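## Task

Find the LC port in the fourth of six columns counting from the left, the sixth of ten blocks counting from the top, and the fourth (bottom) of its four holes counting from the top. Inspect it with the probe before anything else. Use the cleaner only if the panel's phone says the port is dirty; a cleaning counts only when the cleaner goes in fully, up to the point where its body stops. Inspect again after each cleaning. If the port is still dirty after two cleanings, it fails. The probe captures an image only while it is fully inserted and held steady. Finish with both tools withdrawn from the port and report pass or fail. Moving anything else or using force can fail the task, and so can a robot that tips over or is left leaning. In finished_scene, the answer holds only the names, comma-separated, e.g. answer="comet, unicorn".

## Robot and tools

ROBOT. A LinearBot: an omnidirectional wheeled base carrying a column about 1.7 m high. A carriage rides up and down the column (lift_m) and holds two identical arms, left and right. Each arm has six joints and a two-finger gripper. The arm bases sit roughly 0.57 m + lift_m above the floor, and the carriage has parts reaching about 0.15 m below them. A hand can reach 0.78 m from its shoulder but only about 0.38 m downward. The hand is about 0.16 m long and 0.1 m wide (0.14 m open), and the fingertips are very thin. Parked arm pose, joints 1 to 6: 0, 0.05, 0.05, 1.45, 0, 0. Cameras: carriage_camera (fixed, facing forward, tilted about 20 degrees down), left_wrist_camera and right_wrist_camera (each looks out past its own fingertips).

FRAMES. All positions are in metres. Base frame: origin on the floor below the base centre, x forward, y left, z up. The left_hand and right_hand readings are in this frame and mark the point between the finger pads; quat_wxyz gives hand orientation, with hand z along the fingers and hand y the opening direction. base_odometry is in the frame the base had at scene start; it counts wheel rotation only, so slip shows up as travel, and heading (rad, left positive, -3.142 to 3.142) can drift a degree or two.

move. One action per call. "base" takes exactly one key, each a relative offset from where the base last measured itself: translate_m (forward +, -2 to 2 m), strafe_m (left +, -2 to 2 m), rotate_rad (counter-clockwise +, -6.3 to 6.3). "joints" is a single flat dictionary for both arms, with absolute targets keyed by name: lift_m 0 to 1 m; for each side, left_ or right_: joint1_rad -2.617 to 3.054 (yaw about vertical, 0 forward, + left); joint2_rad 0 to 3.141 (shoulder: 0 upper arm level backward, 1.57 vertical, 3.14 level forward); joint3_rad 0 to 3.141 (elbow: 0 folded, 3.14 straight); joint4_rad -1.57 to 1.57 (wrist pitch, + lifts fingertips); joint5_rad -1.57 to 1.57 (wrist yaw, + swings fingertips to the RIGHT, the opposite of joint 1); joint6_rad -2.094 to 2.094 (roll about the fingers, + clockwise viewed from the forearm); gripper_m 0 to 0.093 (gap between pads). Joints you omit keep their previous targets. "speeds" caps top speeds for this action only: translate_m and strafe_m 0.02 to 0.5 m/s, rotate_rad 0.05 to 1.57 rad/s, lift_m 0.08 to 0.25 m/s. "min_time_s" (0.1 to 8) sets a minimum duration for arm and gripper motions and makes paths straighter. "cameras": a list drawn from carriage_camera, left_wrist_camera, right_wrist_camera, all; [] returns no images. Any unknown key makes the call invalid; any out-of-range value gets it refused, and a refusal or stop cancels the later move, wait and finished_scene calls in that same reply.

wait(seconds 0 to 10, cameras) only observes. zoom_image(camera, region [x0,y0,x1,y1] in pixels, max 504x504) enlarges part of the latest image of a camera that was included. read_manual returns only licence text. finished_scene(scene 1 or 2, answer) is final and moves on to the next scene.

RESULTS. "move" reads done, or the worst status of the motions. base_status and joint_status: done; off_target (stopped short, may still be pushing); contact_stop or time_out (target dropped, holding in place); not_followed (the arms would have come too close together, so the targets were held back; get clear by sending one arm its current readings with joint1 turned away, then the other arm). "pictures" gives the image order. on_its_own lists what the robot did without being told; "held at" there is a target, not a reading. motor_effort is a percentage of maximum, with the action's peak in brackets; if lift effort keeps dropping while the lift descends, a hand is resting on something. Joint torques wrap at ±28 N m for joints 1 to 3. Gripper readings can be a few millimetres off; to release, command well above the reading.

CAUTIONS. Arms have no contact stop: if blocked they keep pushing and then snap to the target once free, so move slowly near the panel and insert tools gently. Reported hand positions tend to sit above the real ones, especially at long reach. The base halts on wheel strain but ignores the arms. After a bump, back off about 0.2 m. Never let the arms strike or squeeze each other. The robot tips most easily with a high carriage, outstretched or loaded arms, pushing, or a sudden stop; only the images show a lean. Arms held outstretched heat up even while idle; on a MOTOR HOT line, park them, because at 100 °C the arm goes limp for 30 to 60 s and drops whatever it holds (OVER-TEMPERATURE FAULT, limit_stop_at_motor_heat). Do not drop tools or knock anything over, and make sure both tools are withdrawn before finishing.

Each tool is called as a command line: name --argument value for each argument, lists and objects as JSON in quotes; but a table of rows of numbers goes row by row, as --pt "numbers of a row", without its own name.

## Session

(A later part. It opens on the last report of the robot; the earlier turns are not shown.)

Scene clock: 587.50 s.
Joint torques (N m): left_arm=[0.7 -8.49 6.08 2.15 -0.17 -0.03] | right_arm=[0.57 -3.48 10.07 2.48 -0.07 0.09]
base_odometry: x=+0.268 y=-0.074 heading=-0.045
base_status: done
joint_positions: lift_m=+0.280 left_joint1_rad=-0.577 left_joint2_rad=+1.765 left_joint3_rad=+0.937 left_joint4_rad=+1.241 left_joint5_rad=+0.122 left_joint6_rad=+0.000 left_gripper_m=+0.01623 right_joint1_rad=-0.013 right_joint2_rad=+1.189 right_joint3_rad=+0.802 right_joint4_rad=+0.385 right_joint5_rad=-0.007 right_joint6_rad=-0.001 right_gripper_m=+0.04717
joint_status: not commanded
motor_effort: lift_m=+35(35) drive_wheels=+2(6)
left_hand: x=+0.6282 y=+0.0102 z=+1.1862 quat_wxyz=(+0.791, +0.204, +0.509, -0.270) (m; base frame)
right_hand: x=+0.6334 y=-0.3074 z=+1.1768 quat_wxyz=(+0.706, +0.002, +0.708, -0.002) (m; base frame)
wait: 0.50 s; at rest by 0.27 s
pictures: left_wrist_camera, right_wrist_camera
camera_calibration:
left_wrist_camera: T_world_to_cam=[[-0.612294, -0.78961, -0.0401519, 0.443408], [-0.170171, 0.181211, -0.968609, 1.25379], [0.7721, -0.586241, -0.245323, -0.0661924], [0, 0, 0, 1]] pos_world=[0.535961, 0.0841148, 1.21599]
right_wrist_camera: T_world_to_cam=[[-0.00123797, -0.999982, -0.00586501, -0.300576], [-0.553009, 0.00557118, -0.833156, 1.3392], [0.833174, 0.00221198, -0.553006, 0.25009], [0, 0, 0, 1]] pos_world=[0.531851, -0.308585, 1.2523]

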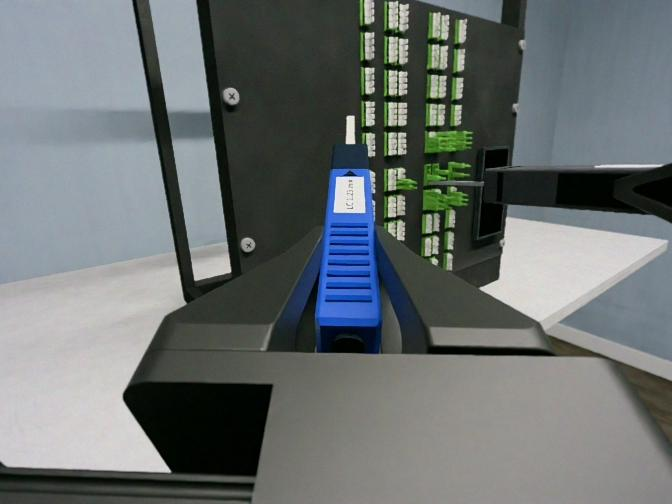

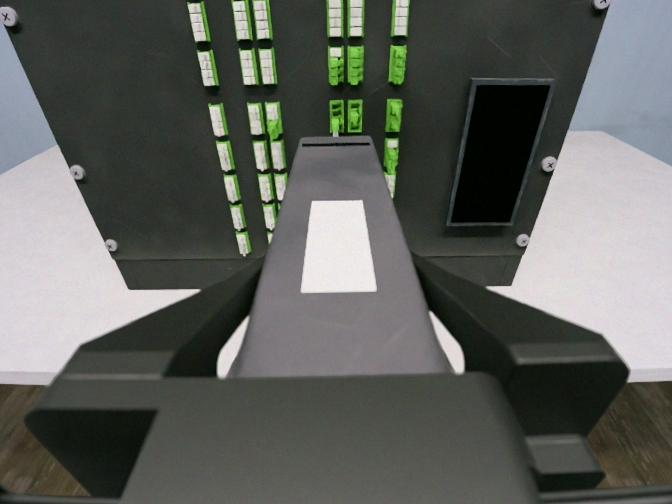

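move --base '{"translate_m":-0.032}' --speeds '{"translate_m":0.04}' --cameras '[]'

move --joints '{"right_joint4_rad":0.505,"lift_m":0.2737}' --cameras '[]'

move --joints '{"right_joint4_rad":0.495}' --cameras '[]'

wait --seconds 0.5 --cameras '["right_wrist_camera","left_wrist_camera"]'

zoom_image --camera "right_wrist_camera" --region '[318, 100, 354, 136]'

zoom_image --camera "left_wrist_camera" --region '[400, 150, 450, 200]'

Scene clock: 649.97 s.
Joint torques (N m): left_arm=[0.64 -8.54 6.13 2.14 -0.17 -0.03] | right_arm=[0.54 -4.42 10.04 2.39 -0.07 0.09]
move: done
base_odometry: x=+0.236 y=-0.072 heading=-0.044
base_status: done
joint_positions: lift_m=+0.280 left_joint1_rad=-0.577 left_joint2_rad=+1.765 left_joint3_rad=+0.937 left_joint4_rad=+1.241 left_joint5_rad=+0.122 left_joint6_rad=+0.000 left_gripper_m=+0.01623 right_joint1_rad=-0.013 right_joint2_rad=+1.201 right_joint3_rad=+0.802 right_joint4_rad=+0.399 right_joint5_rad=-0.007 right_joint6_rad=-0.001 right_gripper_m=+0.04717
joint_status: not commanded
motor_effort: lift_m=+35(35) drive_wheels=-5(12)
left_hand: x=+0.6281 y=+0.0101 z=+1.1863 quat_wxyz=(+0.791, +0.204, +0.509, -0.270) (m; base frame)
right_hand: x=+0.6359 y=-0.3074 z=+1.1756 quat_wxyz=(+0.707, +0.002, +0.707, -0.002) (m; base frame)
pictures: none
No camera images: "cameras" was empty.

Scene clock: 650.57 s.
Joint torques (N m): left_arm=[0.69 -8.49 6.42 2.21 -0.17 -0.03] | right_arm=[0.65 -4.42 10.17 2.48 -0.07 0.09]
move: off_target
base_odometry: x=+0.236 y=-0.072 heading=-0.044
base_status: not commanded
joint_positions: lift_m=+0.274 left_joint1_rad=-0.577 left_joint2_rad=+1.767 left_joint3_rad=+0.933 left_joint4_rad=+1.240 left_joint5_rad=+0.122 left_joint6_rad=+0.000 left_gripper_m=+0.01623 right_joint1_rad=-0.013 right_joint2_rad=+1.201 right_joint3_rad=+0.802 right_joint4_rad=+0.420 right_joint5_rad=-0.007 right_joint6_rad=-0.001 right_gripper_m=+0.04717
joint_status: right_joint4_rad off_target (ended at +0.420, target +0.505); the others done
motor_effort: lift_m=+36(37) drive_wheels=+2(5)
left_hand: x=+0.6283 y=+0.0099 z=+1.1772 quat_wxyz=(+0.789, +0.205, +0.512, -0.269) (m; base frame)
right_hand: x=+0.6358 y=-0.3074 z=+1.1748 quat_wxyz=(+0.715, +0.001, +0.699, -0.002) (m; base frame)
pictures: none
No camera images: "cameras" was empty.

Scene clock: 650.97 s.
Joint torques (N m): left_arm=[0.75 -8.66 6.46 2.18 -0.17 -0.03] | right_arm=[0.51 -4.45 10.07 2.39 -0.07 0.08]
move: off_target
base_odometry: x=+0.236 y=-0.072 heading=-0.044
base_status: not commanded
joint_positions: lift_m=+0.274 left_joint1_rad=-0.577 left_joint2_rad=+1.767 left_joint3_rad=+0.933 left_joint4_rad=+1.240 left_joint5_rad=+0.122 left_joint6_rad=+0.000 left_gripper_m=+0.01623 right_joint1_rad=-0.013 right_joint2_rad=+1.201 right_joint3_rad=+0.802 right_joint4_rad=+0.420 right_joint5_rad=-0.007 right_joint6_rad=-0.001 right_gripper_m=+0.04717
joint_status: right_joint4_rad off_target (ended at +0.420, target +0.495)
motor_effort: lift_m=+36(36) drive_wheels=+2(5)
left_hand: x=+0.6283 y=+0.0099 z=+1.1772 quat_wxyz=(+0.789, +0.205, +0.512, -0.269) (m; base frame)
right_hand: x=+0.6358 y=-0.3074 z=+1.1748 quat_wxyz=(+0.715, +0.001, +0.699, -0.002) (m; base frame)
pictures: none
No camera images: "cameras" was empty.

Scene clock: 651.47 s.
Joint torques (N m): left_arm=[0.75 -8.68 6.41 2.16 -0.17 -0.03] | right_arm=[0.61 -4.48 10.04 2.41 -0.07 0.09]
base_odometry: x=+0.236 y=-0.072 heading=-0.044
base_status: not commanded
joint_positions: lift_m=+0.274 left_joint1_rad=-0.577 left_joint2_rad=+1.767 left_joint3_rad=+0.933 left_joint4_rad=+1.240 left_joint5_rad=+0.122 left_joint6_rad=+0.000 left_gripper_m=+0.01623 right_joint1_rad=-0.013 right_joint2_rad=+1.201 right_joint3_rad=+0.802 right_joint4_rad=+0.420 right_joint5_rad=-0.007 right_joint6_rad=-0.001 right_gripper_m=+0.04717
joint_status: right_joint4_rad off_target (ended at +0.420, target +0.495)
motor_effort: lift_m=+36(36) drive_wheels=+2(5)
left_hand: x=+0.6283 y=+0.0099 z=+1.1772 quat_wxyz=(+0.789, +0.205, +0.512, -0.269) (m; base frame)
right_hand: x=+0.6358 y=-0.3074 z=+1.1748 quat_wxyz=(+0.715, +0.001, +0.699, -0.002) (m; base frame)
wait: 0.50 s; at rest by 0.27 s
pictures: left_wrist_camera, right_wrist_camera
camera_calibration:
left_wrist_camera: T_world_to_cam=[[-0.612824, -0.789226, -0.0395972, 0.442528], [-0.175623, 0.184882, -0.966941, 1.24656], [0.770456, -0.585611, -0.251907, -0.0598856], [0, 0, 0, 1]] pos_world=[0.536255, 0.0837185, 1.20778]
right_wrist_camera: T_world_to_cam=[[-0.00110929, -0.999984, -0.00553222, -0.301086], [-0.533188, 0.00527169, -0.84598, 1.34124], [0.845996, 0.00201128, -0.533186, 0.215515], [0, 0, 0, 1]] pos_world=[0.532476, -0.308585, 1.24791]

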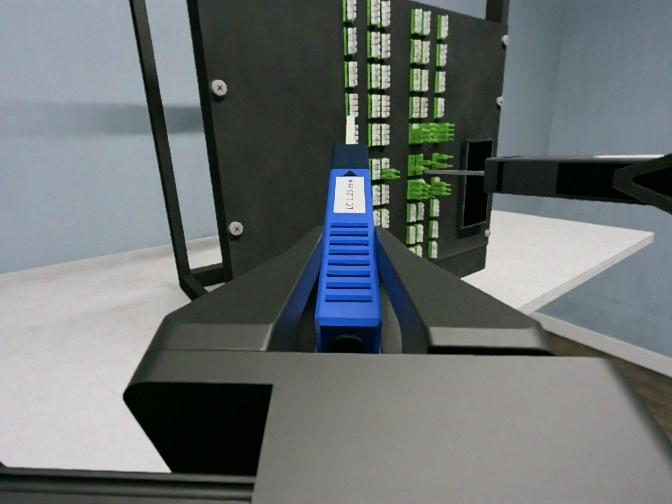

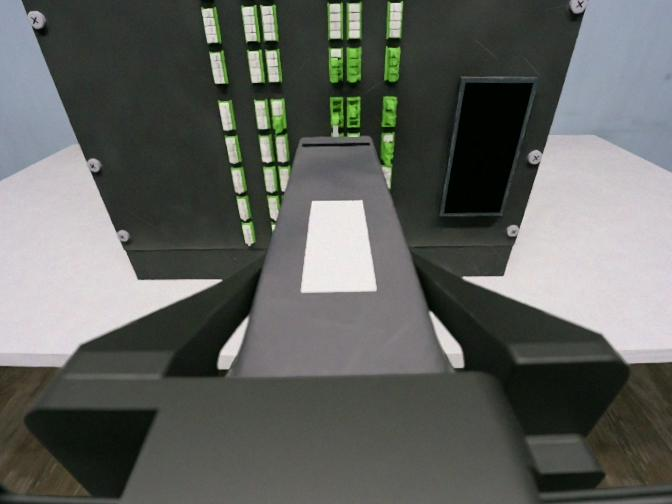

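Scaled by 14.000 from the camera's 672x504 image, which has a finer 960x720 frame.

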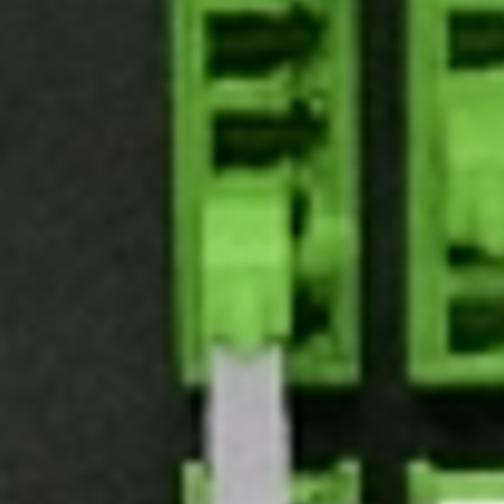

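Scaled by 10.080 from the camera's 672x504 image, which has a finer 960x720 frame.

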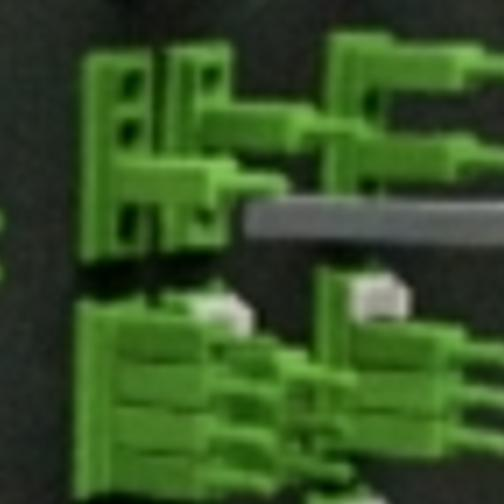

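move --base '{"translate_m":0.018}' --speeds '{"translate_m":0.03}' --joints '{"lift_m":0.2715}' --cameras '[]'

wait --seconds 0.5 --cameras '["right_wrist_camera","left_wrist_camera"]'

zoom_image --camera "right_wrist_camera" --region '[320, 100, 350, 130]'

zoom_image --camera "left_wrist_camera" --region '[405, 150, 435, 180]'

Scene clock: 661.60 s.
Joint torques (N m): left_arm=[0.85 -8.68 6.39 2.17 -0.17 -0.03] | right_arm=[0.65 -4.42 10.06 2.39 -0.07 0.09]
move: done
base_odometry: x=+0.254 y=-0.073 heading=-0.045
base_status: done
joint_positions: lift_m=+0.271 left_joint1_rad=-0.577 left_joint2_rad=+1.767 left_joint3_rad=+0.933 left_joint4_rad=+1.242 left_joint5_rad=+0.122 left_joint6_rad=+0.000 left_gripper_m=+0.01623 right_joint1_rad=-0.013 right_joint2_rad=+1.201 right_joint3_rad=+0.802 right_joint4_rad=+0.421 right_joint5_rad=-0.007 right_joint6_rad=-0.001 right_gripper_m=+0.04717
joint_status: all done
motor_effort: lift_m=+35(37) drive_wheels=+3(12)
left_hand: x=+0.6284 y=+0.0103 z=+1.1754 quat_wxyz=(+0.790, +0.205, +0.512, -0.269) (m; base frame)
right_hand: x=+0.6358 y=-0.3074 z=+1.1727 quat_wxyz=(+0.715, +0.001, +0.699, -0.002) (m; base frame)
pictures: none
No camera images: "cameras" was empty.

Scene clock: 662.10 s.
Joint torques (N m): left_arm=[0.7 -8.77 6.43 2.16 -0.17 -0.03] | right_arm=[0.57 -4.45 10.02 2.43 -0.07 0.08]
base_odometry: x=+0.254 y=-0.073 heading=-0.045
base_status: done
joint_positions: lift_m=+0.271 left_joint1_rad=-0.577 left_joint2_rad=+1.767 left_joint3_rad=+0.933 left_joint4_rad=+1.242 left_joint5_rad=+0.122 left_joint6_rad=+0.000 left_gripper_m=+0.01623 right_joint1_rad=-0.013 right_joint2_rad=+1.201 right_joint3_rad=+0.802 right_joint4_rad=+0.421 right_joint5_rad=-0.007 right_joint6_rad=-0.001 right_gripper_m=+0.04717
joint_status: all done
motor_effort: lift_m=+35(37) drive_wheels=+3(12)
left_hand: x=+0.6284 y=+0.0103 z=+1.1754 quat_wxyz=(+0.790, +0.205, +0.512, -0.269) (m; base frame)
right_hand: x=+0.6358 y=-0.3074 z=+1.1727 quat_wxyz=(+0.715, +0.001, +0.699, -0.002) (m; base frame)
wait: 0.50 s; at rest by 0.27 s
pictures: left_wrist_camera, right_wrist_camera
camera_calibration:
left_wrist_camera: T_world_to_cam=[[-0.612181, -0.789722, -0.0396667, 0.442467], [-0.174549, 0.183895, -0.967324, 1.24454], [0.771211, -0.585253, -0.250423, -0.0624392], [0, 0, 0, 1]] pos_world=[0.536257, 0.0840183, 1.20579]
right_wrist_camera: T_world_to_cam=[[-0.00110757, -0.999984, -0.00553339, -0.301097], [-0.532838, 0.0052726, -0.846201, 1.33955], [0.846216, 0.00201118, -0.532836, 0.213841], [0, 0, 0, 1]] pos_world=[0.532476, -0.308585, 1.24581]

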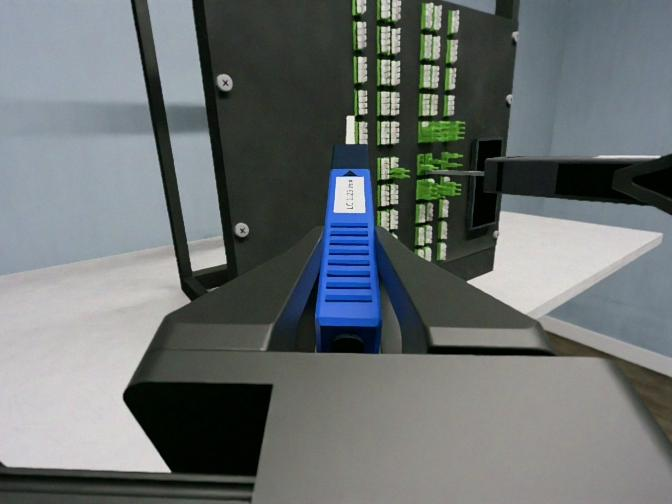

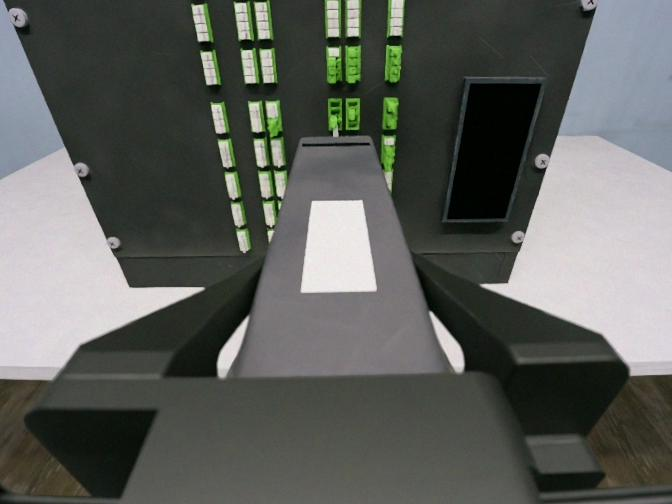

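Scaled by 16.800 from the camera's 672x504 image, which has a finer 960x720 frame.

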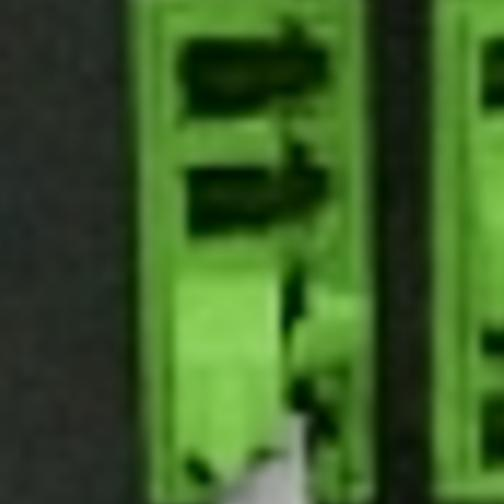

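Scaled by 16.800 from the camera's 672x504 image, which has a finer 960x720 frame.

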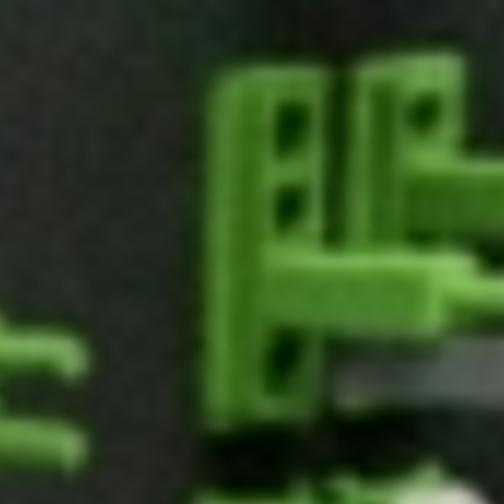

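move --joints '{"right_joint5_rad":-0.0205}' --cameras '[]'

move --joints '{"right_joint5_rad":-0.0105}' --base '{"translate_m":0.003}' --speeds '{"translate_m":0.03}' --cameras '[]'

wait --seconds 0.5 --cameras '["right_wrist_camera","left_wrist_camera"]'

zoom_image --camera "right_wrist_camera" --region '[320, 103, 350, 133]'

zoom_image --camera "left_wrist_camera" --region '[405, 150, 435, 180]'

Scene clock: 672.10 s.
Joint torques (N m): left_arm=[0.69 -8.68 6.41 2.15 -0.17 -0.03] | right_arm=[0.61 -4.42 10.04 2.4 -0.21 0.09]
move: done
base_odometry: x=+0.254 y=-0.073 heading=-0.045
base_status: not commanded
joint_positions: lift_m=+0.271 left_joint1_rad=-0.577 left_joint2_rad=+1.767 left_joint3_rad=+0.933 left_joint4_rad=+1.242 left_joint5_rad=+0.122 left_joint6_rad=+0.000 left_gripper_m=+0.01623 right_joint1_rad=-0.013 right_joint2_rad=+1.201 right_joint3_rad=+0.802 right_joint4_rad=+0.421 right_joint5_rad=-0.010 right_joint6_rad=-0.001 right_gripper_m=+0.04717
joint_status: all done
motor_effort: lift_m=+35(35) drive_wheels=+3(3)
left_hand: x=+0.6284 y=+0.0103 z=+1.1754 quat_wxyz=(+0.790, +0.205, +0.512, -0.269) (m; base frame)
right_hand: x=+0.6358 y=-0.3069 z=+1.1727 quat_wxyz=(+0.715, +0.001, +0.699, -0.001) (m; base frame)
pictures: none
No camera images: "cameras" was empty.

Scene clock: 672.83 s.
Joint torques (N m): left_arm=[0.73 -8.57 6.5 2.18 -0.17 -0.03] | right_arm=[0.42 -4.49 9.89 2.4 -0.01 0.1]
move: done
base_odometry: x=+0.257 y=-0.074 heading=-0.045
base_status: done
joint_positions: lift_m=+0.271 left_joint1_rad=-0.576 left_joint2_rad=+1.768 left_joint3_rad=+0.933 left_joint4_rad=+1.242 left_joint5_rad=+0.121 left_joint6_rad=+0.000 left_gripper_m=+0.01623 right_joint1_rad=-0.013 right_joint2_rad=+1.201 right_joint3_rad=+0.802 right_joint4_rad=+0.421 right_joint5_rad=-0.011 right_joint6_rad=-0.001 right_gripper_m=+0.04717
joint_status: all done
motor_effort: lift_m=+35(35) drive_wheels=-6(12)
left_hand: x=+0.6287 y=+0.0105 z=+1.1752 quat_wxyz=(+0.790, +0.205, +0.512, -0.269) (m; base frame)
right_hand: x=+0.6358 y=-0.3066 z=+1.1727 quat_wxyz=(+0.715, +0.000, +0.699, -0.001) (m; base frame)
pictures: none
No camera images: "cameras" was empty.

Scene clock: 673.33 s.
Joint torques (N m): left_arm=[0.64 -8.87 6.38 2.14 -0.17 -0.03] | right_arm=[0.66 -4.36 10.02 2.45 -0.06 0.1]
base_odometry: x=+0.257 y=-0.074 heading=-0.045
base_status: done
joint_positions: lift_m=+0.271 left_joint1_rad=-0.576 left_joint2_rad=+1.768 left_joint3_rad=+0.933 left_joint4_rad=+1.242 left_joint5_rad=+0.121 left_joint6_rad=+0.000 left_gripper_m=+0.01623 right_joint1_rad=-0.013 right_joint2_rad=+1.201 right_joint3_rad=+0.802 right_joint4_rad=+0.421 right_joint5_rad=-0.011 right_joint6_rad=-0.001 right_gripper_m=+0.04717
joint_status: all done
motor_effort: lift_m=+35(35) drive_wheels=+3(12)
left_hand: x=+0.6287 y=+0.0105 z=+1.1752 quat_wxyz=(+0.790, +0.205, +0.512, -0.269) (m; base frame)
right_hand: x=+0.6358 y=-0.3066 z=+1.1727 quat_wxyz=(+0.715, +0.000, +0.699, -0.001) (m; base frame)
wait: 0.50 s; at rest by 0.27 s
pictures: left_wrist_camera, right_wrist_camera
camera_calibration:
left_wrist_camera: T_world_to_cam=[[-0.611587, -0.790188, -0.0395458, 0.44224], [-0.175064, 0.183902, -0.967229, 1.24462], [0.771566, -0.584622, -0.250806, -0.0623413], [0, 0, 0, 1]] pos_world=[0.536457, 0.0841193, 1.20569]
right_wrist_camera: T_world_to_cam=[[0.0027193, -0.999981, -0.00545066, -0.302852], [-0.532895, 0.00316318, -0.846176, 1.3389], [0.846177, 0.00520563, -0.532876, 0.21489], [0, 0, 0, 1]] pos_world=[0.532483, -0.3082, 1.24581]

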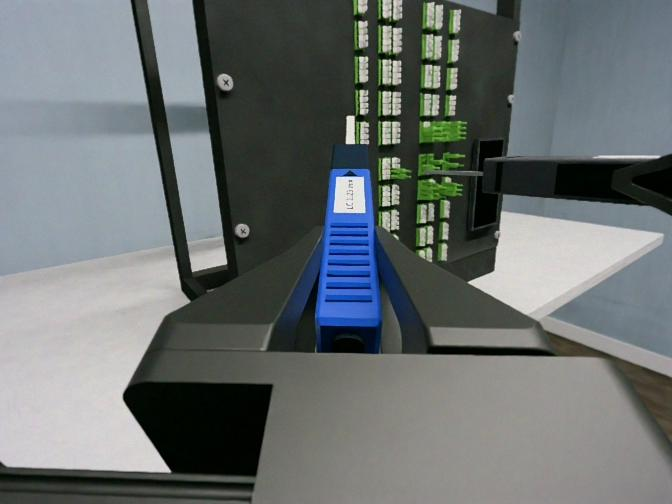

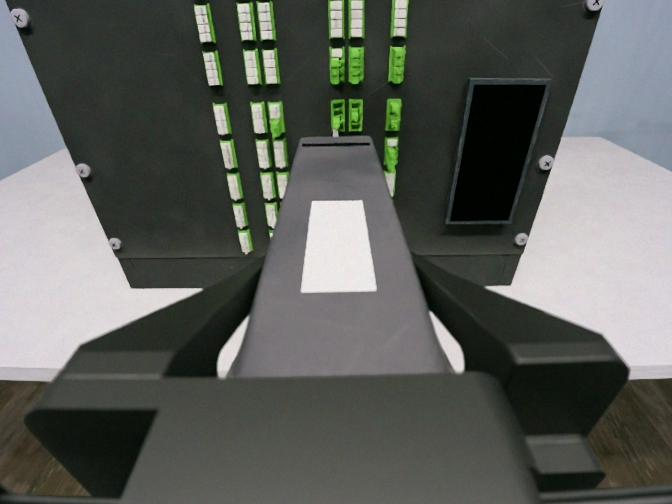

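Scaled by 16.800 from the camera's 672x504 image, which has a finer 960x720 frame.

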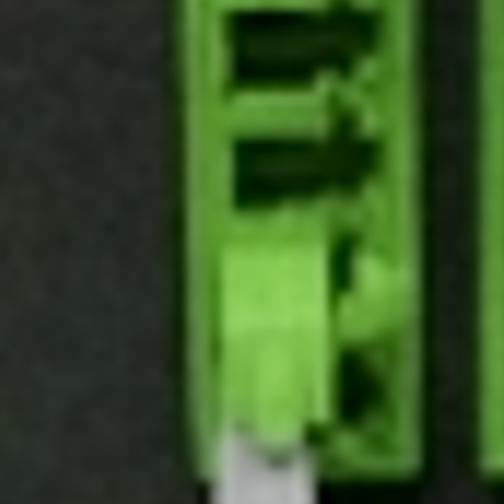

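Scaled by 16.800 from the camera's 672x504 image, which has a finer 960x720 frame.

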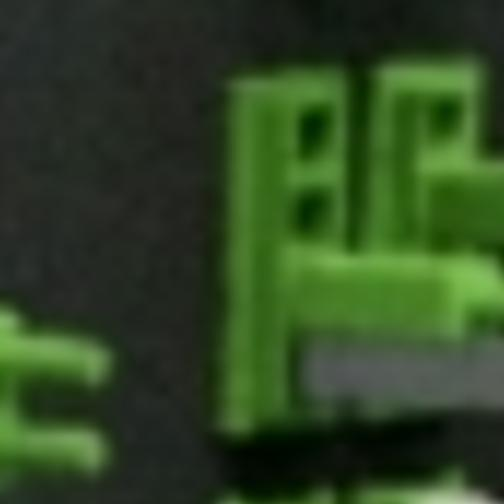

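move --joints '{"right_joint5_rad":0.002,"lift_m":0.271}' --cameras '[]'

move --joints '{"right_joint5_rad":-0.0075}' --cameras '[]'

wait --seconds 0.5 --cameras '["right_wrist_camera","left_wrist_camera"]'

zoom_image --camera "right_wrist_camera" --region '[320, 103, 350, 133]'

zoom_image --camera "left_wrist_camera" --region '[405, 150, 435, 180]'

Scene clock: 681.80 s.
Joint torques (N m): left_arm=[0.64 -8.7 6.41 2.16 -0.17 -0.03] | right_arm=[0.59 -4.29 10.29 2.41 0.08 0.08]
move: done
base_odometry: x=+0.257 y=-0.074 heading=-0.045
base_status: not commanded
joint_positions: lift_m=+0.271 left_joint1_rad=-0.576 left_joint2_rad=+1.768 left_joint3_rad=+0.933 left_joint4_rad=+1.242 left_joint5_rad=+0.121 left_joint6_rad=+0.000 left_gripper_m=+0.01623 right_joint1_rad=-0.013 right_joint2_rad=+1.201 right_joint3_rad=+0.802 right_joint4_rad=+0.421 right_joint5_rad=-0.008 right_joint6_rad=-0.001 right_gripper_m=+0.04717
joint_status: all done
motor_effort: lift_m=+35(35) drive_wheels=+2(3)
left_hand: x=+0.6287 y=+0.0105 z=+1.1748 quat_wxyz=(+0.790, +0.205, +0.512, -0.269) (m; base frame)
right_hand: x=+0.6358 y=-0.3072 z=+1.1723 quat_wxyz=(+0.715, +0.001, +0.699, -0.002) (m; base frame)
pictures: none
No camera images: "cameras" was empty.

Scene clock: 682.10 s.
Joint torques (N m): left_arm=[0.64 -8.77 6.39 2.14 -0.17 -0.03] | right_arm=[0.58 -4.52 10.07 2.4 -0.06 0.09]
move: done
base_odometry: x=+0.257 y=-0.074 heading=-0.045
base_status: not commanded
joint_positions: lift_m=+0.271 left_joint1_rad=-0.576 left_joint2_rad=+1.768 left_joint3_rad=+0.933 left_joint4_rad=+1.242 left_joint5_rad=+0.121 left_joint6_rad=+0.000 left_gripper_m=+0.01623 right_joint1_rad=-0.013 right_joint2_rad=+1.201 right_joint3_rad=+0.802 right_joint4_rad=+0.421 right_joint5_rad=-0.008 right_joint6_rad=-0.001 right_gripper_m=+0.04717
joint_status: all done
motor_effort: lift_m=+35(35) drive_wheels=+2(3)
left_hand: x=+0.6287 y=+0.0105 z=+1.1748 quat_wxyz=(+0.790, +0.205, +0.512, -0.269) (m; base frame)
right_hand: x=+0.6358 y=-0.3072 z=+1.1723 quat_wxyz=(+0.715, +0.001, +0.699, -0.002) (m; base frame)
pictures: none
No camera images: "cameras" was empty.

Scene clock: 682.60 s.
Joint torques (N m): left_arm=[0.64 -8.72 6.41 2.15 -0.16 -0.03] | right_arm=[0.59 -4.45 10.06 2.4 -0.06 0.09]
base_odometry: x=+0.257 y=-0.074 heading=-0.045
base_status: not commanded
joint_positions: lift_m=+0.271 left_joint1_rad=-0.576 left_joint2_rad=+1.768 left_joint3_rad=+0.933 left_joint4_rad=+1.242 left_joint5_rad=+0.121 left_joint6_rad=+0.000 left_gripper_m=+0.01623 right_joint1_rad=-0.013 right_joint2_rad=+1.201 right_joint3_rad=+0.802 right_joint4_rad=+0.421 right_joint5_rad=-0.008 right_joint6_rad=-0.001 right_gripper_m=+0.04717
joint_status: all done
motor_effort: lift_m=+35(35) drive_wheels=+2(3)
left_hand: x=+0.6287 y=+0.0105 z=+1.1748 quat_wxyz=(+0.790, +0.205, +0.512, -0.269) (m; base frame)
right_hand: x=+0.6358 y=-0.3072 z=+1.1723 quat_wxyz=(+0.715, +0.001, +0.699, -0.002) (m; base frame)
wait: 0.50 s; at rest by 0.27 s
pictures: left_wrist_camera, right_wrist_camera
camera_calibration:
left_wrist_camera: T_world_to_cam=[[-0.611587, -0.790188, -0.0395458, 0.44222], [-0.175064, 0.183902, -0.967229, 1.24414], [0.771566, -0.584622, -0.250806, -0.0624667], [0, 0, 0, 1]] pos_world=[0.536457, 0.0841193, 1.20519]
right_wrist_camera: T_world_to_cam=[[-0.000384266, -0.999985, -0.00551283, -0.301413], [-0.532465, 0.00487095, -0.846438, 1.33913], [0.846452, 0.00261013, -0.532459, 0.213299], [0, 0, 0, 1]] pos_world=[0.532378, -0.308488, 1.2454]

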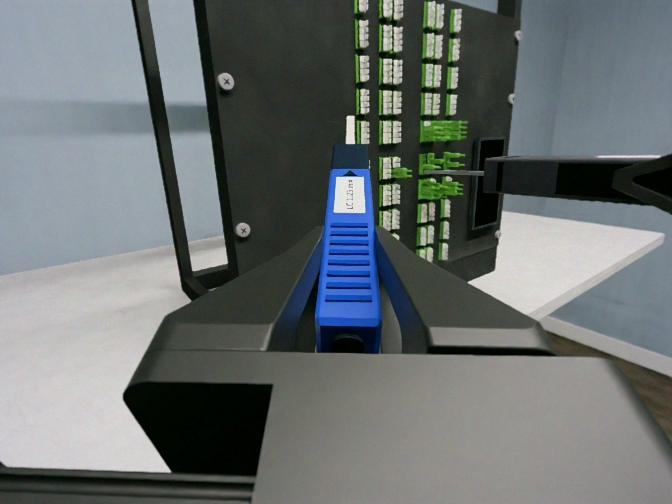

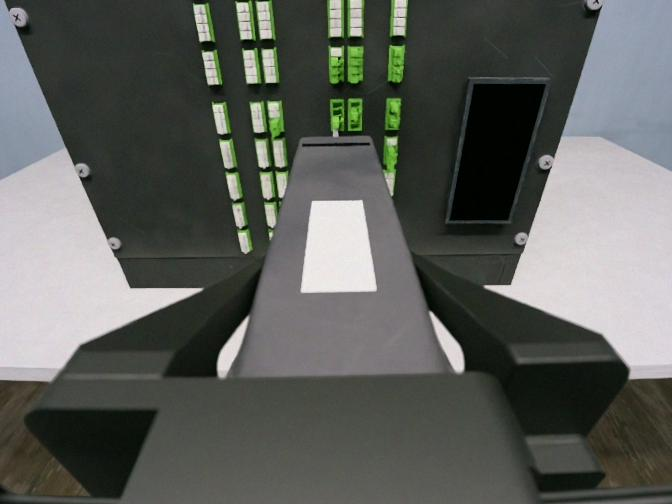

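Scaled by 16.800 from the camera's 672x504 image, which has a finer 960x720 frame.

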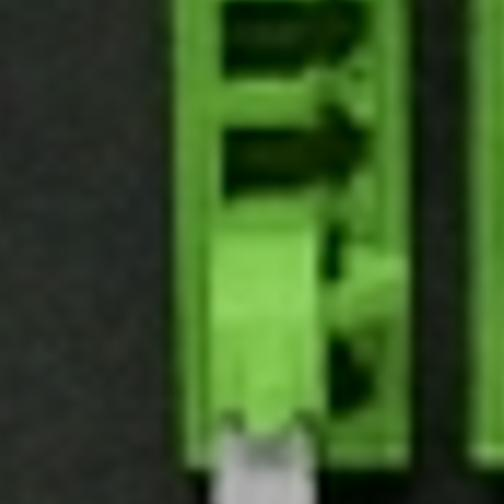

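Scaled by 16.800 from the camera's 672x504 image, which has a finer 960x720 frame.

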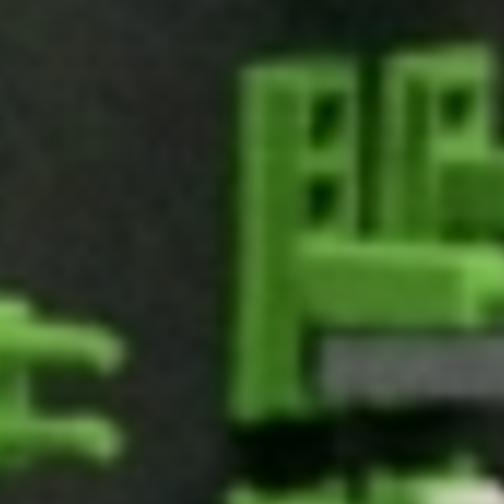

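move --joints '{"right_joint5_rad":0.004}' --cameras '[]'

move --joints '{"right_joint5_rad":-0.0055}' --base '{"translate_m":0.005}' --speeds '{"translate_m":0.02}' --cameras '[]'

wait --seconds 0.5 --cameras '["right_wrist_camera","left_wrist_camera"]'

zoom_image --camera "right_wrist_camera" --region '[320, 103, 350, 133]'

zoom_image --camera "left_wrist_camera" --region '[405, 150, 435, 180]'

Scene clock: 690.33 s.
Joint torques (N m): left_arm=[0.64 -8.73 6.41 2.15 -0.17 -0.03] | right_arm=[0.58 -4.45 10.07 2.4 0.1 0.09]
move: done
base_odometry: x=+0.257 y=-0.074 heading=-0.045
base_status: not commanded
joint_positions: lift_m=+0.271 left_joint1_rad=-0.576 left_joint2_rad=+1.768 left_joint3_rad=+0.933 left_joint4_rad=+1.242 left_joint5_rad=+0.121 left_joint6_rad=+0.000 left_gripper_m=+0.01623 right_joint1_rad=-0.013 right_joint2_rad=+1.201 right_joint3_rad=+0.802 right_joint4_rad=+0.421 right_joint5_rad=-0.006 right_joint6_rad=-0.001 right_gripper_m=+0.04717
joint_status: all done
motor_effort: lift_m=+35(35) drive_wheels=+2(3)
left_hand: x=+0.6287 y=+0.0105 z=+1.1748 quat_wxyz=(+0.790, +0.205, +0.512, -0.269) (m; base frame)
right_hand: x=+0.6358 y=-0.3074 z=+1.1723 quat_wxyz=(+0.715, +0.002, +0.699, -0.003) (m; base frame)
pictures: none
No camera images: "cameras" was empty.

Scene clock: 691.00 s.
Joint torques (N m): left_arm=[0.66 -8.61 6.35 2.11 -0.17 -0.03] | right_arm=[0.58 -4.41 10.07 2.41 -0.05 0.09]
move: done
base_odometry: x=+0.262 y=-0.074 heading=-0.046
base_status: done
joint_positions: lift_m=+0.271 left_joint1_rad=-0.576 left_joint2_rad=+1.768 left_joint3_rad=+0.933 left_joint4_rad=+1.241 left_joint5_rad=+0.121 left_joint6_rad=+0.000 left_gripper_m=+0.01623 right_joint1_rad=-0.013 right_joint2_rad=+1.201 right_joint3_rad=+0.802 right_joint4_rad=+0.421 right_joint5_rad=-0.007 right_joint6_rad=-0.001 right_gripper_m=+0.04717
joint_status: all done
motor_effort: lift_m=+35(35) drive_wheels=-6(9)
left_hand: x=+0.6287 y=+0.0105 z=+1.1747 quat_wxyz=(+0.790, +0.205, +0.512, -0.269) (m; base frame)
right_hand: x=+0.6358 y=-0.3072 z=+1.1723 quat_wxyz=(+0.715, +0.001, +0.699, -0.002) (m; base frame)
pictures: none
No camera images: "cameras" was empty.

Scene clock: 691.50 s.
Joint torques (N m): left_arm=[0.61 -8.72 6.3 2.16 -0.17 -0.03] | right_arm=[0.58 -4.46 10.09 2.4 -0.04 0.1]
base_odometry: x=+0.262 y=-0.074 heading=-0.046
base_status: done
joint_positions: lift_m=+0.271 left_joint1_rad=-0.576 left_joint2_rad=+1.768 left_joint3_rad=+0.933 left_joint4_rad=+1.241 left_joint5_rad=+0.121 left_joint6_rad=+0.000 left_gripper_m=+0.01623 right_joint1_rad=-0.013 right_joint2_rad=+1.201 right_joint3_rad=+0.802 right_joint4_rad=+0.421 right_joint5_rad=-0.007 right_joint6_rad=-0.001 right_gripper_m=+0.04717
joint_status: all done
motor_effort: lift_m=+35(35) drive_wheels=-5(9)
left_hand: x=+0.6287 y=+0.0105 z=+1.1747 quat_wxyz=(+0.790, +0.205, +0.512, -0.269) (m; base frame)
right_hand: x=+0.6358 y=-0.3072 z=+1.1723 quat_wxyz=(+0.715, +0.001, +0.699, -0.002) (m; base frame)
wait: 0.50 s; at rest by 0.27 s
pictures: left_wrist_camera, right_wrist_camera
camera_calibration:
left_wrist_camera: T_world_to_cam=[[-0.611643, -0.790147, -0.0395058, 0.44226], [-0.175389, 0.184121, -0.967129, 1.24419], [0.771448, -0.584609, -0.2512, -0.0620063], [0, 0, 0, 1]] pos_world=[0.536557, 0.0841195, 1.20518]
right_wrist_camera: T_world_to_cam=[[-0.00074463, -0.999984, -0.00552331, -0.301206], [-0.532463, 0.00507171, -0.846438, 1.33919], [0.846453, 0.00231068, -0.532459, 0.213207], [0, 0, 0, 1]] pos_world=[0.532377, -0.308486, 1.2454]

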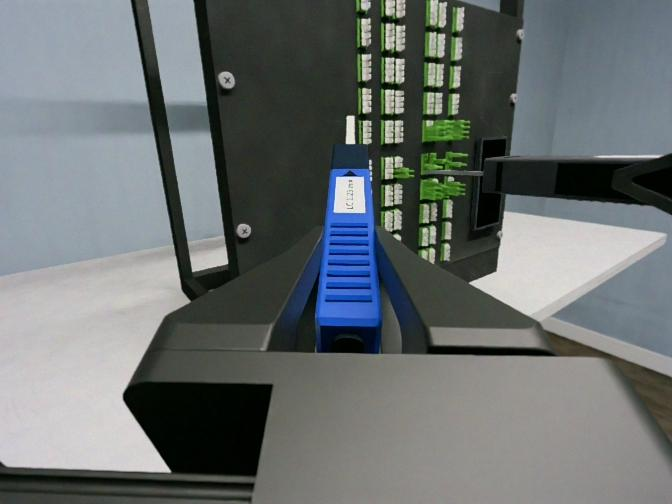

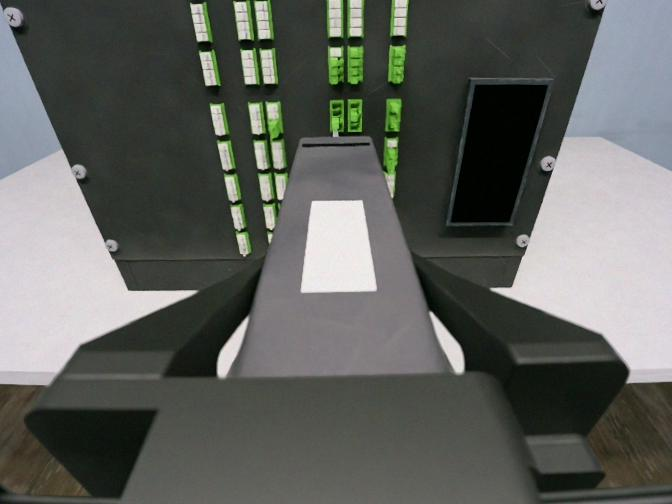

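Scaled by 16.800 from the camera's 672x504 image, which has a finer 960x720 frame.

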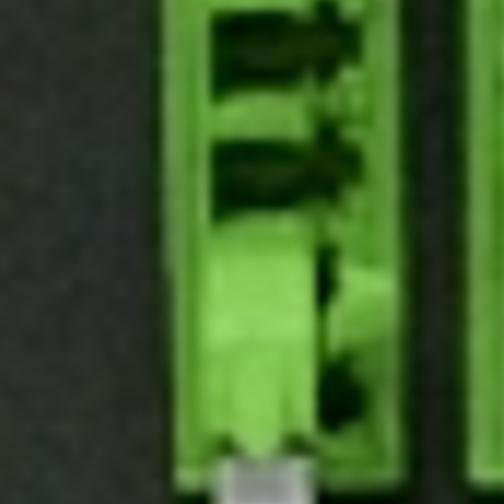

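Scaled by 16.800 from the camera's 672x504 image, which has a finer 960x720 frame.

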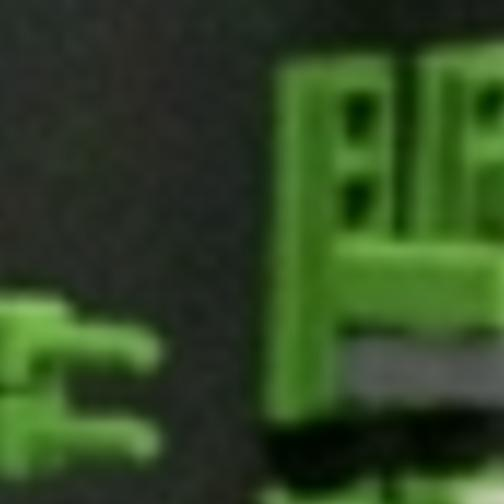

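move --base '{"translate_m":0.005}' --speeds '{"translate_m":0.02}' --cameras '["left_wrist_camera","right_wrist_camera"]'

zoom_image --camera "left_wrist_camera" --region '[405, 150, 435, 180]'

zoom_image --camera "right_wrist_camera" --region '[320, 103, 350, 133]'

Scene clock: 698.30 s.
Joint torques (N m): left_arm=[0.62 -8.8 6.31 2.21 -0.17 -0.03] | right_arm=[0.59 -4.44 10.14 2.39 0 0.09]
move: done
base_odometry: x=+0.267 y=-0.075 heading=-0.046
base_status: done
joint_positions: lift_m=+0.271 left_joint1_rad=-0.576 left_joint2_rad=+1.768 left_joint3_rad=+0.933 left_joint4_rad=+1.241 left_joint5_rad=+0.121 left_joint6_rad=+0.000 left_gripper_m=+0.01623 right_joint1_rad=-0.013 right_joint2_rad=+1.201 right_joint3_rad=+0.802 right_joint4_rad=+0.421 right_joint5_rad=-0.008 right_joint6_rad=-0.001 right_gripper_m=+0.04717
joint_status: not commanded
motor_effort: lift_m=+35(35) drive_wheels=-5(11)
left_hand: x=+0.6287 y=+0.0105 z=+1.1747 quat_wxyz=(+0.790, +0.205, +0.512, -0.269) (m; base frame)
right_hand: x=+0.6358 y=-0.3072 z=+1.1723 quat_wxyz=(+0.715, +0.001, +0.699, -0.002) (m; base frame)
pictures: left_wrist_camera, right_wrist_camera
camera_calibration:
left_wrist_camera: T_world_to_cam=[[-0.611643, -0.790147, -0.0395058, 0.44226], [-0.175389, 0.184121, -0.967129, 1.24419], [0.771448, -0.584609, -0.2512, -0.0620063], [0, 0, 0, 1]] pos_world=[0.536557, 0.0841195, 1.20518]
right_wrist_camera: T_world_to_cam=[[-0.000384266, -0.999985, -0.00551283, -0.301413], [-0.532465, 0.00487095, -0.846438, 1.33913], [0.846452, 0.00261013, -0.532459, 0.213299], [0, 0, 0, 1]] pos_world=[0.532378, -0.308488, 1.2454]

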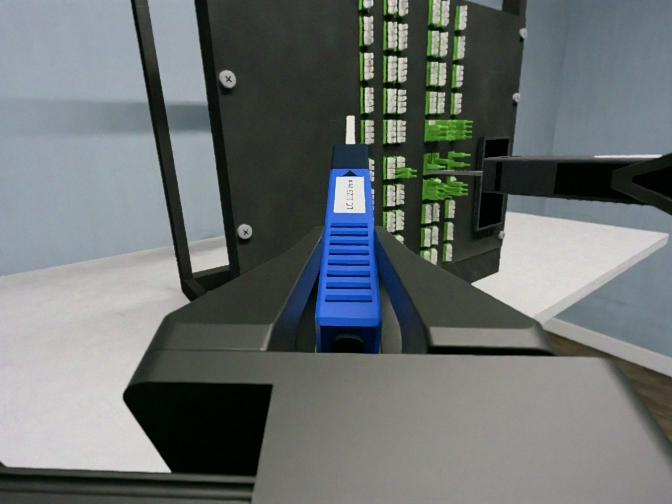

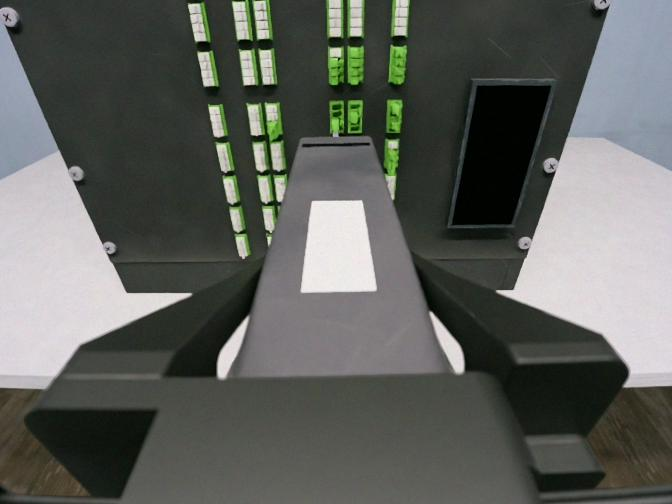

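Scaled by 16.800 from the camera's 672x504 image, which has a finer 960x720 frame.

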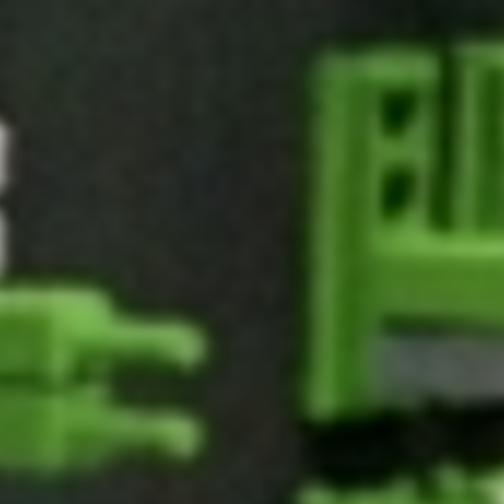

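Scaled by 16.800 from the camera's 672x504 image, which has a finer 960x720 frame.

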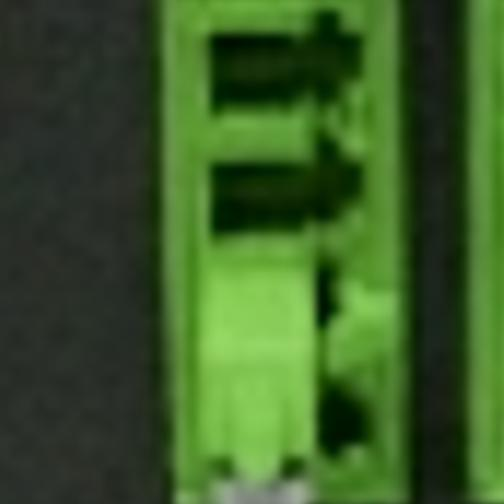

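move --base '{"translate_m":0.005}' --speeds '{"translate_m":0.02}' --cameras '["right_wrist_camera"]'

zoom_image --camera "right_wrist_camera" --region '[320, 103, 350, 133]'

Scene clock: 704.63 s.
Joint torques (N m): left_arm=[0.54 -8.59 6.32 2.15 -0.16 -0.03] | right_arm=[0.58 -3.79 10.04 2.54 -0.02 0.09]
move: done
base_odometry: x=+0.272 y=-0.075 heading=-0.047
base_status: done
joint_positions: lift_m=+0.271 left_joint1_rad=-0.576 left_joint2_rad=+1.768 left_joint3_rad=+0.933 left_joint4_rad=+1.241 left_joint5_rad=+0.121 left_joint6_rad=+0.000 left_gripper_m=+0.01623 right_joint1_rad=-0.013 right_joint2_rad=+1.192 right_joint3_rad=+0.802 right_joint4_rad=+0.407 right_joint5_rad=-0.009 right_joint6_rad=-0.001 right_gripper_m=+0.04717
joint_status: not commanded
motor_effort: lift_m=+35(35) drive_wheels=+3(11)
left_hand: x=+0.6287 y=+0.0105 z=+1.1747 quat_wxyz=(+0.790, +0.205, +0.512, -0.269) (m; base frame)
right_hand: x=+0.6340 y=-0.3069 z=+1.1726 quat_wxyz=(+0.713, +0.001, +0.701, -0.002) (m; base frame)
pictures: right_wrist_camera
camera_calibration:
right_wrist_camera: T_world_to_cam=[[0.00111707, -0.999984, -0.00552829, -0.301993], [-0.536385, 0.00406656, -0.843963, 1.33769], [0.843972, 0.00390806, -0.536372, 0.221546], [0, 0, 0, 1]] pos_world=[0.530875, -0.308294, 1.24612]

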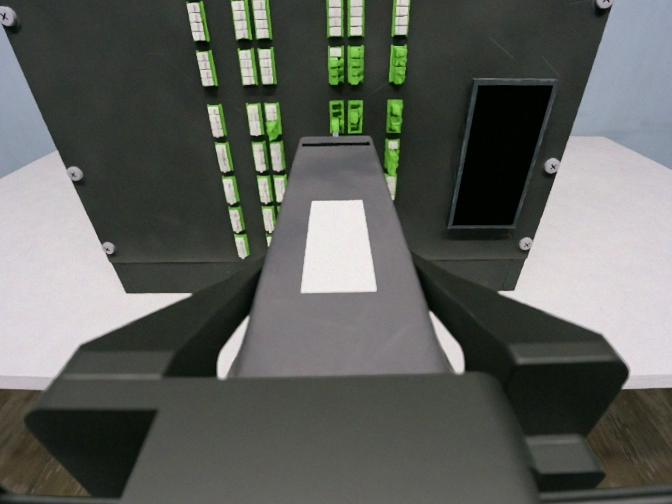

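Scaled by 16.800 from the camera's 672x504 image, which has a finer 960x720 frame.

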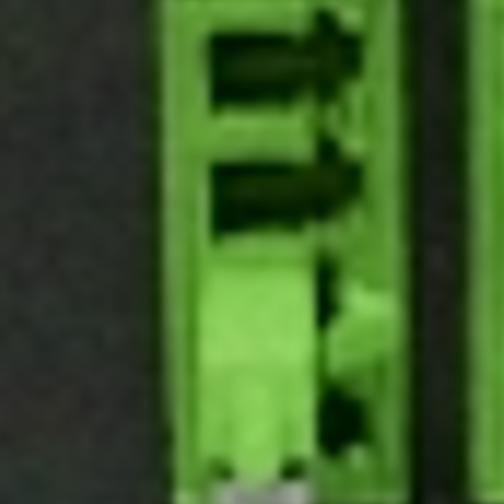

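move --base '{"translate_m":-0.003}' --speeds '{"translate_m":0.02}' --cameras '["left_wrist_camera"]'

zoom_image --camera "left_wrist_camera" --region '[424, 150, 494, 200]'

Scene clock: 713.23 s.
Joint torques (N m): left_arm=[0.39 -8.76 6.34 2.14 -0.17 -0.03] | right_arm=[0.55 -4.45 10.1 2.38 -0.01 0.08]
move: done
base_odometry: x=+0.269 y=-0.075 heading=-0.047
base_status: done
joint_positions: lift_m=+0.271 left_joint1_rad=-0.576 left_joint2_rad=+1.768 left_joint3_rad=+0.933 left_joint4_rad=+1.241 left_joint5_rad=+0.121 left_joint6_rad=+0.000 left_gripper_m=+0.01623 right_joint1_rad=-0.013 right_joint2_rad=+1.201 right_joint3_rad=+0.802 right_joint4_rad=+0.419 right_joint5_rad=-0.010 right_joint6_rad=-0.001 right_gripper_m=+0.04717
joint_status: not commanded
motor_effort: lift_m=+35(35) drive_wheels=+1(15)
left_hand: x=+0.6287 y=+0.0105 z=+1.1747 quat_wxyz=(+0.790, +0.205, +0.512, -0.269) (m; base frame)
right_hand: x=+0.6358 y=-0.3068 z=+1.1719 quat_wxyz=(+0.714, +0.000, +0.700, -0.001) (m; base frame)
pictures: left_wrist_camera
camera_calibration:
left_wrist_camera: T_world_to_cam=[[-0.611643, -0.790147, -0.0395058, 0.44226], [-0.175389, 0.184121, -0.967129, 1.24419], [0.771448, -0.584609, -0.2512, -0.0620063], [0, 0, 0, 1]] pos_world=[0.536557, 0.0841195, 1.20518]

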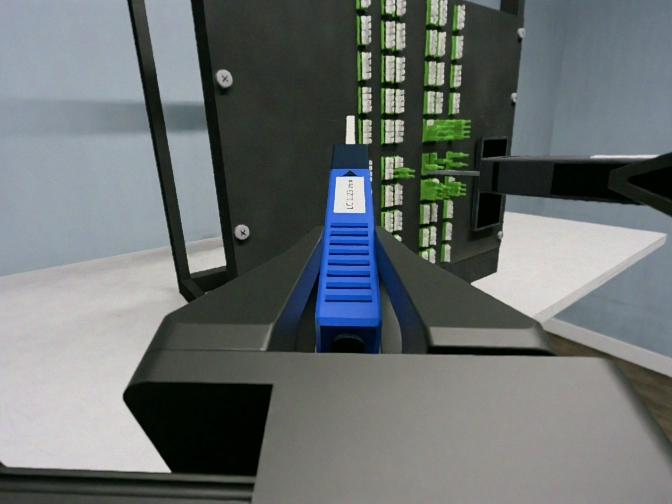

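Scaled by 7.200 from the camera's 672x504 image, which has a finer 960x720 frame.

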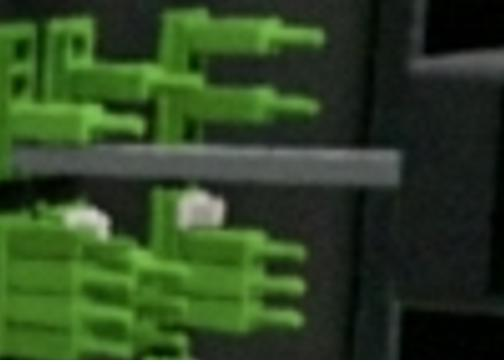

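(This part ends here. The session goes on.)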